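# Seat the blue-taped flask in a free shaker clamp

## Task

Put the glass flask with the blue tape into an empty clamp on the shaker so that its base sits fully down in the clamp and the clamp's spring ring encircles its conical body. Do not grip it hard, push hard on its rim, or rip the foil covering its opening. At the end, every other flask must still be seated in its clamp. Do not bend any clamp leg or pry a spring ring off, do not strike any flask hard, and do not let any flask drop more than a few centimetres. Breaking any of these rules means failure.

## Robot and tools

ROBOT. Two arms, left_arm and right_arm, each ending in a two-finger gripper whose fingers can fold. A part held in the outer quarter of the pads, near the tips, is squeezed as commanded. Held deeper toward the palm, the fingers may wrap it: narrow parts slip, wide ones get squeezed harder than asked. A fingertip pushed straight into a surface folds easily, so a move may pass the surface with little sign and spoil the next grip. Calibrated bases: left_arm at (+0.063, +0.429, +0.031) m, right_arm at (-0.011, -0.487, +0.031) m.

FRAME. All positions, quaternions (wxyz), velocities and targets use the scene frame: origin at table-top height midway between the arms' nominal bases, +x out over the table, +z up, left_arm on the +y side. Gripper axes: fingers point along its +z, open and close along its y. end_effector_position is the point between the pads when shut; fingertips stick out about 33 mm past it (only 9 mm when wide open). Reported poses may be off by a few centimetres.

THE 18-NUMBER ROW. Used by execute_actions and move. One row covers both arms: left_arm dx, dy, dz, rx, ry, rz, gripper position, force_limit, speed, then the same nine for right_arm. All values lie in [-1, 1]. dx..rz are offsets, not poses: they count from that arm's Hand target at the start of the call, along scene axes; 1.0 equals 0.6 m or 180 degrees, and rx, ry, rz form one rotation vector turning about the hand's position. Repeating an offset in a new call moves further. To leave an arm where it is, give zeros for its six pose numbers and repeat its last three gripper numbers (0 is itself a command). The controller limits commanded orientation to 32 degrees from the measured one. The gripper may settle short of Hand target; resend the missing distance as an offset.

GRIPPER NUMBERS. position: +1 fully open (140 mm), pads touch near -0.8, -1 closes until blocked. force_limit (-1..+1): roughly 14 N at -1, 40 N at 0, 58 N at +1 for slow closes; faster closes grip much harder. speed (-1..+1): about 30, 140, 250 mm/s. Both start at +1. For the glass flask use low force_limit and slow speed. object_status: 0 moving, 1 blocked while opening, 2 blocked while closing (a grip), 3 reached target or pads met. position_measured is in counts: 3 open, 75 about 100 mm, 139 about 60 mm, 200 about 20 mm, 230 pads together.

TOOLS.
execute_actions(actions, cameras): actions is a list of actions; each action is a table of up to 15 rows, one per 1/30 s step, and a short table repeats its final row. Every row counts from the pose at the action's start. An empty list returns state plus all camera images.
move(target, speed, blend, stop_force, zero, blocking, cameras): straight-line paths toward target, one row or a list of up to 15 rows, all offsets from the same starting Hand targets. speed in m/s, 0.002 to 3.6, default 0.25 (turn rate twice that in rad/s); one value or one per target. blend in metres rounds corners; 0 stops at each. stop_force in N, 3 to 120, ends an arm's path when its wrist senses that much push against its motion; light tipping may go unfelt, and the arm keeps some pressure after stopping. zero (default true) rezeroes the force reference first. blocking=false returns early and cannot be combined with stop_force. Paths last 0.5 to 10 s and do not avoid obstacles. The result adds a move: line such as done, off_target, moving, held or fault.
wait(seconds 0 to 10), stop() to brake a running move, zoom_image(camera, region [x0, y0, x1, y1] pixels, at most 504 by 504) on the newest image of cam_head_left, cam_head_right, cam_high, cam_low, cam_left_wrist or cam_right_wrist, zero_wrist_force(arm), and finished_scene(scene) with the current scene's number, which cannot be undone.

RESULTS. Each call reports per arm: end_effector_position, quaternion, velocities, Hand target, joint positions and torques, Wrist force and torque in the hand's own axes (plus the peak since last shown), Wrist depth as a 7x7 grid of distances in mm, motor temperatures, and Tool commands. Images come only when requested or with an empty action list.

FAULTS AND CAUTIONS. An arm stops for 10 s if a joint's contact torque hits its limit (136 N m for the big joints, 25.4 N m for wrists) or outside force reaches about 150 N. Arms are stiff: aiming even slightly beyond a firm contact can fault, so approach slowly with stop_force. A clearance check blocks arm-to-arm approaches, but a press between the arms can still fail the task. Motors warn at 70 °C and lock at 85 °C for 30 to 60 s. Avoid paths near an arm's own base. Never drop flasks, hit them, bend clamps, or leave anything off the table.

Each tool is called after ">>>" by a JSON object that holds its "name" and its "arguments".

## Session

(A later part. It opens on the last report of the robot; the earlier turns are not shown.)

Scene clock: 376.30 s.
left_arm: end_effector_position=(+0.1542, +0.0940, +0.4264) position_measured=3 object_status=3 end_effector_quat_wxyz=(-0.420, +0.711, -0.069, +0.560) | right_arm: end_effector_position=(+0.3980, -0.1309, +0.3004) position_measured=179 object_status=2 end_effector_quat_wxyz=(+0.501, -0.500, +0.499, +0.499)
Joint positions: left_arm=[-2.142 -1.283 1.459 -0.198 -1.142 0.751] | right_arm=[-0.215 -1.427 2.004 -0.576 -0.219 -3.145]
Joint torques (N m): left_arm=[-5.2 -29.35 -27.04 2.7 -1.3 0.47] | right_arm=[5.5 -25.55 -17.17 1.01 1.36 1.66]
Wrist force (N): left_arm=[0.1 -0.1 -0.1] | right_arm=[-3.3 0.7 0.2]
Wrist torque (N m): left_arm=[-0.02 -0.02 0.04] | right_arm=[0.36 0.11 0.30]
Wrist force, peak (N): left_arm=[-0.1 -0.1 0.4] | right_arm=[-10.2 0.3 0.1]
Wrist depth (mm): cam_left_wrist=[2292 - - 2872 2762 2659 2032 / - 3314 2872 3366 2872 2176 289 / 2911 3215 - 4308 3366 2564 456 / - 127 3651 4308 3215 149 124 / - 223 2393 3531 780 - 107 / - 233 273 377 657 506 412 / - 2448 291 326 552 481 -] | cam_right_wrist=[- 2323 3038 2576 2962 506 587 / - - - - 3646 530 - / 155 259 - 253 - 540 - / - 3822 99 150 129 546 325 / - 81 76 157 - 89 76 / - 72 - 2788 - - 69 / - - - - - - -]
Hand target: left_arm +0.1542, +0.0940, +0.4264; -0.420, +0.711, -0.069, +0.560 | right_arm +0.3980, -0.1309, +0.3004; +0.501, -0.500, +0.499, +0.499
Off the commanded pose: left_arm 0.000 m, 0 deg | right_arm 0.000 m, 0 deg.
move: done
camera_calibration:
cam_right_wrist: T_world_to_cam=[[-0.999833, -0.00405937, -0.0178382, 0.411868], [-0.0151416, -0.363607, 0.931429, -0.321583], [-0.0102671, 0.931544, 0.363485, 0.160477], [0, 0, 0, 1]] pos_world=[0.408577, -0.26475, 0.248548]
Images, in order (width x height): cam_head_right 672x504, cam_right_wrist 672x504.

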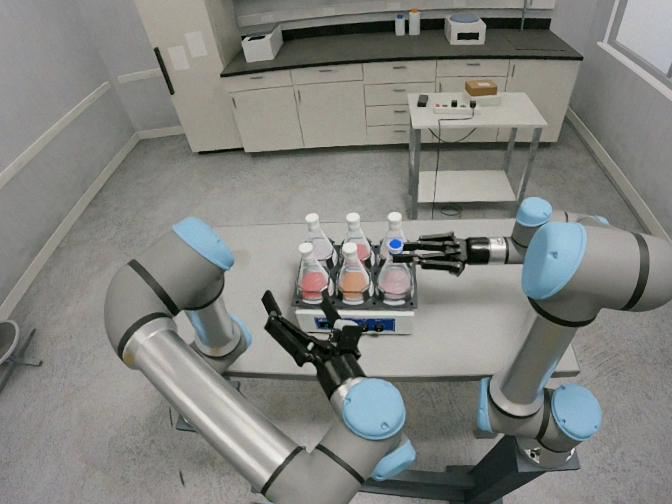

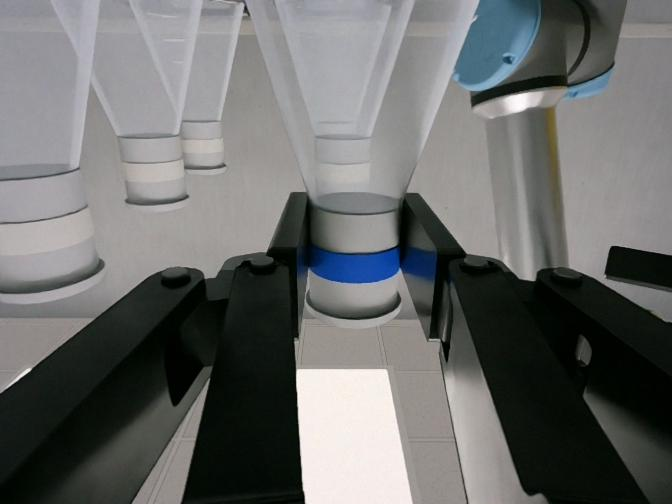

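>>> {"name": "move", "arguments": {"target": [0,0,0,0,0,0,1,1,1,0,0,-0.03,0,0,0,-1,-0.02,-1], "speed": 0.012, "stop_force": 15, "cameras": ["cam_right_wrist","cam_head_right","cam_high","cam_low"]}}

>>> {"name": "zoom_image", "arguments": {"camera": "cam_head_right", "region": [340, 200, 450, 340]}}

>>> {"name": "zoom_image", "arguments": {"camera": "cam_high", "region": [240, 70, 350, 210]}}

Scene clock: 382.27 s.
left_arm: end_effector_position=(+0.1542, +0.0940, +0.4264) position_measured=3 object_status=3 end_effector_quat_wxyz=(-0.420, +0.711, -0.069, +0.560) | right_arm: end_effector_position=(+0.3980, -0.1309, +0.2891) position_measured=179 object_status=2 end_effector_quat_wxyz=(+0.501, -0.500, +0.499, +0.499)
Joint positions: left_arm=[-2.142 -1.283 1.459 -0.198 -1.142 0.751] | right_arm=[-0.215 -1.411 2.019 -0.607 -0.219 -3.145]
Joint torques (N m): left_arm=[-5.1 -29.88 -26.8 2.75 -1.4 0.17] | right_arm=[5.13 -34.63 -25.76 1.05 1.1 -1.04]
Wrist force (N): left_arm=[-0.1 0.0 -0.1] | right_arm=[-9.8 0.9 3.1]
Wrist torque (N m): left_arm=[0.00 0.03 0.04] | right_arm=[0.28 -0.07 0.20]
Wrist force, peak (N): left_arm=[0.0 0.0 0.4] | right_arm=[-30.2 1.2 7.6]
Wrist depth (mm): cam_left_wrist=[2198 4064 - 3077 3314 2367 2112 / 3314 3917 5822 3366 2762 2727 290 / 2727 2798 - 4683 4064 2595 454 / - 127 - - 1077 149 124 / - 223 280 3590 - 428 106 / - 233 272 387 634 554 412 / - 2052 290 325 545 483 -] | cam_right_wrist=[- - 314 274 563 501 560 / - - 2855 2926 - 530 2633 / 172 263 389 255 - 546 - / 157 261 99 151 129 551 340 / - 81 76 159 - 89 77 / - 72 - - - - 69 / - - - - - - -]
Hand target: left_arm +0.1542, +0.0940, +0.4264; -0.420, +0.711, -0.069, +0.560 | right_arm +0.3980, -0.1309, +0.2891; +0.501, -0.500, +0.499, +0.499 (not the last commanded pose)
Off the commanded pose: left_arm 0.000 m, 0 deg | right_arm 0.007 m, 0 deg.
move: contact (right_arm)
camera_calibration:
cam_right_wrist: T_world_to_cam=[[-0.999831, -0.00402354, -0.0179316, 0.411697], [-0.0152415, -0.363607, 0.931428, -0.311017], [-0.0102677, 0.931544, 0.363485, 0.164585], [0, 0, 0, 1]] pos_world=[0.408577, -0.26475, 0.237248]
Images, in order (width x height): cam_head_right 672x504, cam_high 672x504, cam_low 672x504, cam_right_wrist 672x504.

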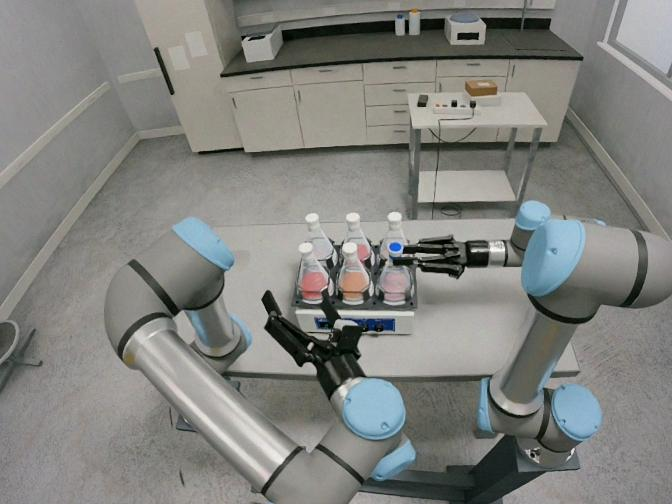

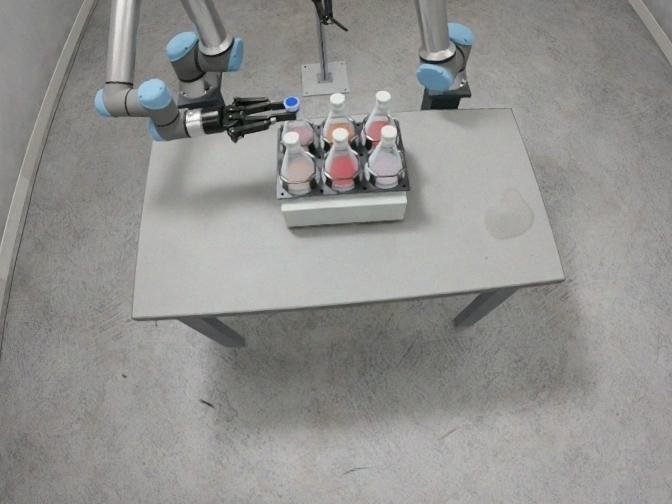

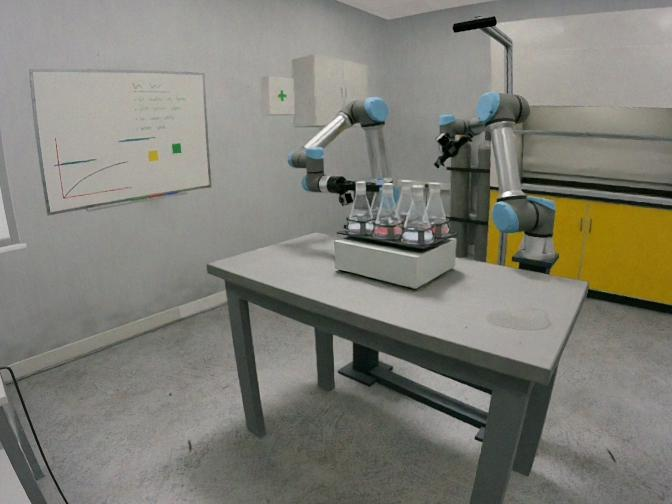

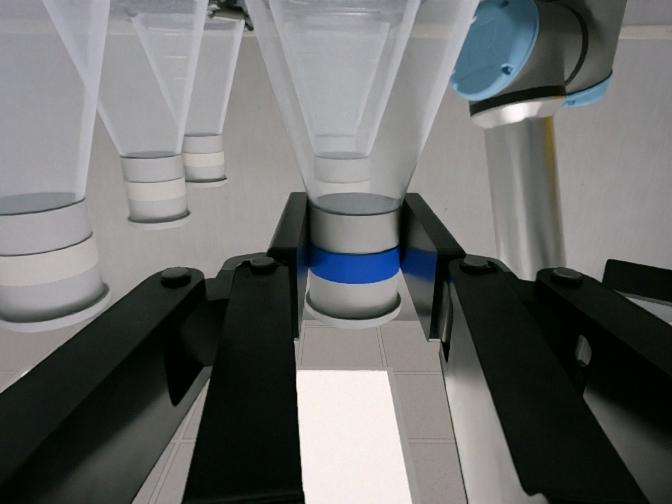

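Scaled by 3.600 from the camera's 672x504 image, which has a finer 960x720 frame.

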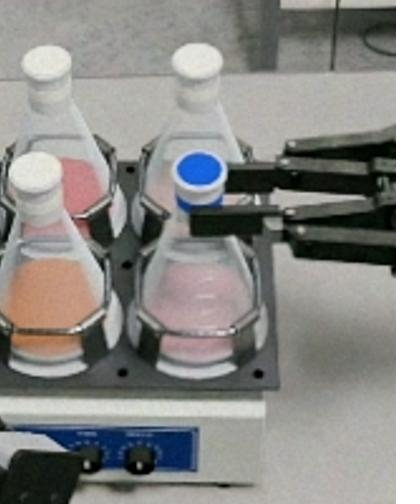

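Scaled by 3.600 from the camera's 672x504 image, which has a finer 960x720 frame.

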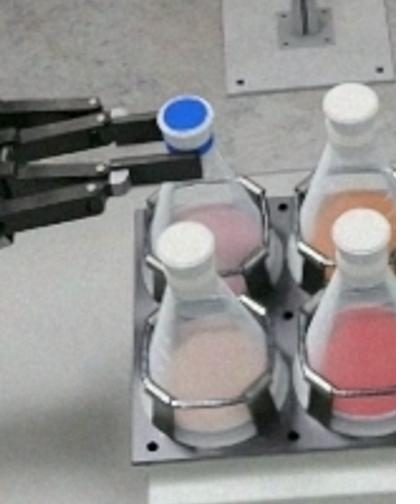

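>>> {"name": "execute_actions", "arguments": {"actions": [[[0,0,0,0,0,0,1,1,1,0,0,0.001,0,0,0,0.1,-1,-1]],[[0,0,0,0,0,0,1,1,1,0,0,0,0,0,0,0.1,-1,-1]],[[0,0,0,0,0,0,1,1,1,0,0,0,0,0,0,0.1,-1,-1]]]}}

>>> {"name": "wait", "arguments": {"seconds": 0.7}}

>>> {"name": "move", "arguments": {"target": [0,0,0,0,0,0,1,1,1,0,-0.35,0,0,0,0,0.1,-1,-1], "speed": 0.12, "cameras": ["cam_head_left","cam_head_right","cam_low","cam_right_wrist"]}}

Scene clock: 401.00 s.
left_arm: end_effector_position=(+0.1542, +0.0940, +0.4264) position_measured=3 object_status=3 end_effector_quat_wxyz=(-0.420, +0.711, -0.069, +0.560) | right_arm: end_effector_position=(+0.3980, -0.1309, +0.2897) position_measured=117 object_status=3 end_effector_quat_wxyz=(+0.501, -0.500, +0.499, +0.499)
Joint positions: left_arm=[-2.142 -1.283 1.459 -0.198 -1.142 0.751] | right_arm=[-0.215 -1.412 2.018 -0.605 -0.219 -3.145]
Joint torques (N m): left_arm=[-4.73 -30.33 -27.04 2.52 -1.36 0.28] | right_arm=[5.34 -18.78 -13.3 -0.77 1.05 0.14]
Wrist force (N): left_arm=[-0.1 -0.2 0.1] | right_arm=[1.1 0.2 0.2]
Wrist torque (N m): left_arm=[-0.05 0.01 0.04] | right_arm=[0.34 0.14 0.26]
Wrist force, peak (N): left_arm=[-0.3 -0.2 0.2] | right_arm=[-10.2 1.0 3.1]
Wrist depth (mm): cam_left_wrist=[- 3122 4142 3122 2992 2341 2052 / - 3917 - 3168 2911 2659 366 / 200 - - 4064 3531 2659 456 / - 127 3314 3419 3419 149 124 / - 222 309 3590 855 632 107 / - 234 273 376 693 539 412 / - 2534 290 325 543 484 -] | cam_right_wrist=[- 305 316 370 537 504 570 / - - - - - 536 2890 / - 262 368 258 - 546 - / 156 101 117 151 154 117 335 / - 80 116 159 - 109 90 / - - - - 2724 - 62 / - - 2236 2097 - - -]
Hand target: left_arm +0.1542, +0.0940, +0.4264; -0.420, +0.711, -0.069, +0.560 | right_arm +0.3980, -0.1309, +0.2897; +0.501, -0.500, +0.499, +0.499
Off the commanded pose: left_arm 0.000 m, 0 deg | right_arm 0.000 m, 0 deg.
Step readings (end_effector_position of left_arm | right_arm):
0: (+0.1542, +0.0940, +0.4264) | (+0.3980, -0.1309, +0.2891)
1: (+0.1542, +0.0940, +0.4264) | (+0.3980, -0.1309, +0.2891)
2: (+0.1542, +0.0940, +0.4264) | (+0.3980, -0.1309, +0.2892)
4: (+0.1542, +0.0940, +0.4264) | (+0.3980, -0.1309, +0.2896)
8: (+0.1542, +0.0940, +0.4264) | (+0.3980, -0.1309, +0.2898)
15: (+0.1542, +0.0940, +0.4264) | (+0.3980, -0.1309, +0.2898)
16: (+0.1542, +0.0940, +0.4264) | (+0.3980, -0.1309, +0.2898)
17: (+0.1542, +0.0940, +0.4264) | (+0.3980, -0.1309, +0.2898)
19: (+0.1542, +0.0940, +0.4264) | (+0.3980, -0.1309, +0.2898)
23: (+0.1542, +0.0940, +0.4264) | (+0.3980, -0.1309, +0.2898)
30: (+0.1542, +0.0940, +0.4264) | (+0.3980, -0.1309, +0.2897)
31: (+0.1542, +0.0940, +0.4264) | (+0.3980, -0.1309, +0.2897)
32: (+0.1542, +0.0940, +0.4264) | (+0.3980, -0.1309, +0.2897)
34: (+0.1542, +0.0940, +0.4264) | (+0.3980, -0.1309, +0.2897)
38: (+0.1542, +0.0940, +0.4264) | (+0.3980, -0.1309, +0.2897)
45: (+0.1542, +0.0940, +0.4264) | (+0.3980, -0.1309, +0.2897)

Scene clock: 401.70 s.
left_arm: end_effector_position=(+0.1542, +0.0940, +0.4264) position_measured=3 object_status=3 end_effector_quat_wxyz=(-0.420, +0.711, -0.069, +0.560) | right_arm: end_effector_position=(+0.3980, -0.1309, +0.2897) position_measured=117 object_status=3 end_effector_quat_wxyz=(+0.501, -0.500, +0.499, +0.499)
Joint positions: left_arm=[-2.142 -1.283 1.459 -0.198 -1.142 0.751] | right_arm=[-0.215 -1.412 2.018 -0.605 -0.219 -3.145]
Joint torques (N m): left_arm=[-5.04 -30.61 -26.19 2.7 -1.16 0.25] | right_arm=[5.11 -18.81 -13.64 -0.75 1.17 0.32]
Wrist force (N): left_arm=[0.0 0.1 0.1] | right_arm=[1.1 -0.1 0.2]
Wrist torque (N m): left_arm=[0.01 0.01 0.04] | right_arm=[0.28 0.16 0.26]
Wrist force, peak (N): left_arm=[0.0 -0.2 0.2] | right_arm=[1.6 0.2 0.1]
Wrist depth (mm): cam_left_wrist=[4142 3264 - 3034 2834 2367 1976 / 3264 3168 4683 3366 2872 2393 366 / 212 3122 - 4583 3590 2564 453 / - 127 - 4224 3264 149 124 / - 223 3474 3474 807 632 107 / - 235 272 377 682 533 411 / - 2154 288 325 552 492 -] | cam_right_wrist=[2604 295 319 - 517 500 578 / - - - - - 528 - / - 262 360 259 - 545 - / 156 263 117 150 154 117 344 / - 80 3078 162 - 110 89 / - - 2604 - - - 62 / - - - - - - -]
Hand target: left_arm +0.1542, +0.0940, +0.4264; -0.420, +0.711, -0.069, +0.560 | right_arm +0.3980, -0.1309, +0.2897; +0.501, -0.500, +0.499, +0.499
Tool commands: left_gripper/position=+1.0 left_gripper/force_limit=+1.0 left_gripper/speed=+1.0 right_gripper/position=+0.1 right_gripper/force_limit=-1.0 right_gripper/speed=-1.0
Off the commanded pose: left_arm 0.000 m, 0 deg | right_arm 0.000 m, 0 deg.
wait: 0.70 s; at rest by 0.17 s

Scene clock: 403.87 s.
left_arm: end_effector_position=(+0.1542, +0.0940, +0.4264) position_measured=3 object_status=3 end_effector_quat_wxyz=(-0.420, +0.711, -0.069, +0.560) | right_arm: end_effector_position=(+0.3981, -0.3410, +0.2897) position_measured=117 object_status=3 end_effector_quat_wxyz=(+0.501, -0.500, +0.499, +0.500)
Joint positions: left_arm=[-2.142 -1.283 1.459 -0.198 -1.142 0.751] | right_arm=[-0.686 -1.346 1.937 -0.59 -0.689 -3.144]
Joint torques (N m): left_arm=[-4.12 -30.58 -27.49 2.64 -1.18 0.43] | right_arm=[7.11 -41.65 -10.14 0.35 0.32 -0.21]
Wrist force (N): left_arm=[0.0 0.0 -0.2] | right_arm=[1.3 0.3 0.0]
Wrist torque (N m): left_arm=[-0.02 -0.01 0.04] | right_arm=[0.36 0.13 0.22]
Wrist force, peak (N): left_arm=[0.4 0.0 0.1] | right_arm=[1.6 0.2 -2.1]
Wrist depth (mm): cam_left_wrist=[3419 - - 3077 2834 2534 2112 / 2911 3847 4142 3122 3077 2420 368 / 211 3077 4488 - 3651 2727 455 / - 127 - 4683 4224 149 124 / - 222 282 3366 905 - 107 / - 233 273 377 659 576 412 / - 262 288 326 536 481 -] | cam_right_wrist=[- 393 364 365 687 755 - / - - - - 760 675 - / - - 349 355 731 757 2633 / - - 134 - 141 117 502 / - 80 117 3762 - 110 90 / - - - 2418 - - 62 / - - - 2135 2061 - -]
Hand target: left_arm +0.1542, +0.0940, +0.4264; -0.420, +0.711, -0.069, +0.560 | right_arm +0.3980, -0.3409, +0.2897; +0.501, -0.500, +0.499, +0.499
Off the commanded pose: left_arm 0.000 m, 0 deg | right_arm 0.000 m, 0 deg.
move: done
camera_calibration:
cam_right_wrist: T_world_to_cam=[[-0.999836, -0.00390627, -0.0176742, 0.410859], [-0.0150436, -0.363691, 0.931398, -0.388047], [-0.0100663, 0.931512, 0.363572, 0.359873], [0, 0, 0, 1]] pos_world=[0.408577, -0.47475, 0.237848]
Images, in order (width x height): cam_head_left 672x504, cam_head_right 672x504, cam_low 672x504, cam_right_wrist 672x504.

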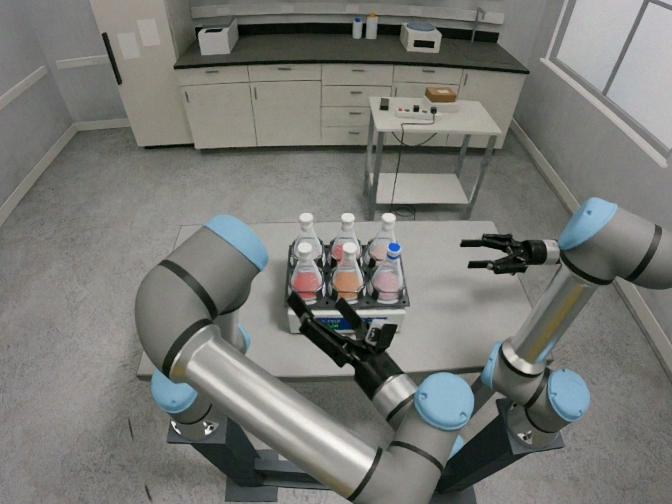

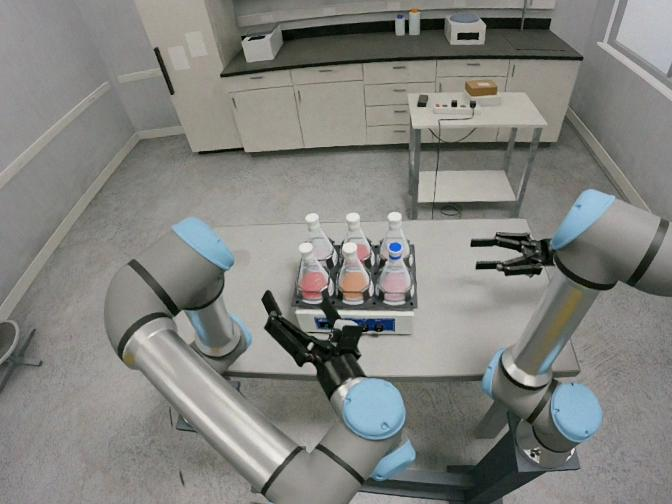

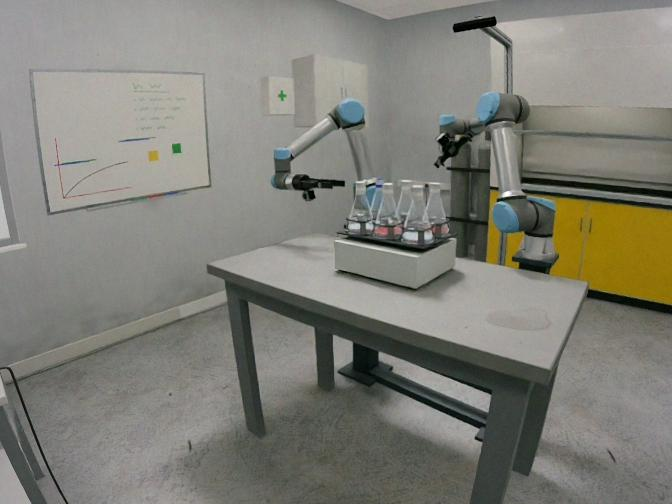

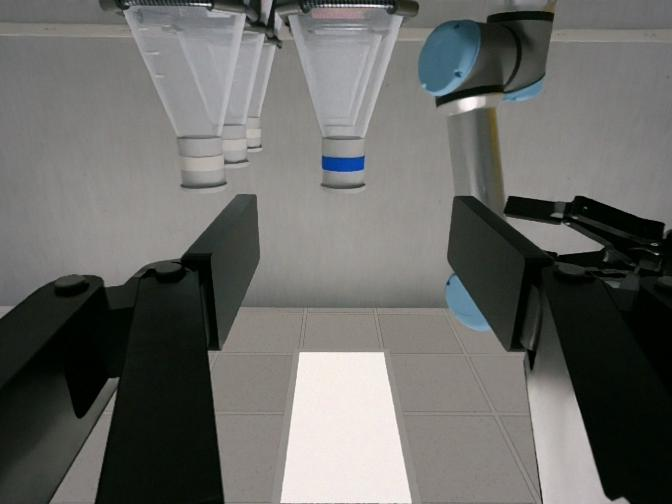

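Seated at the same rim height as the neighbours, and upright.

>>> {"name": "finished_scene", "arguments": {"scene": 1}}

The scene is finished: the task was done.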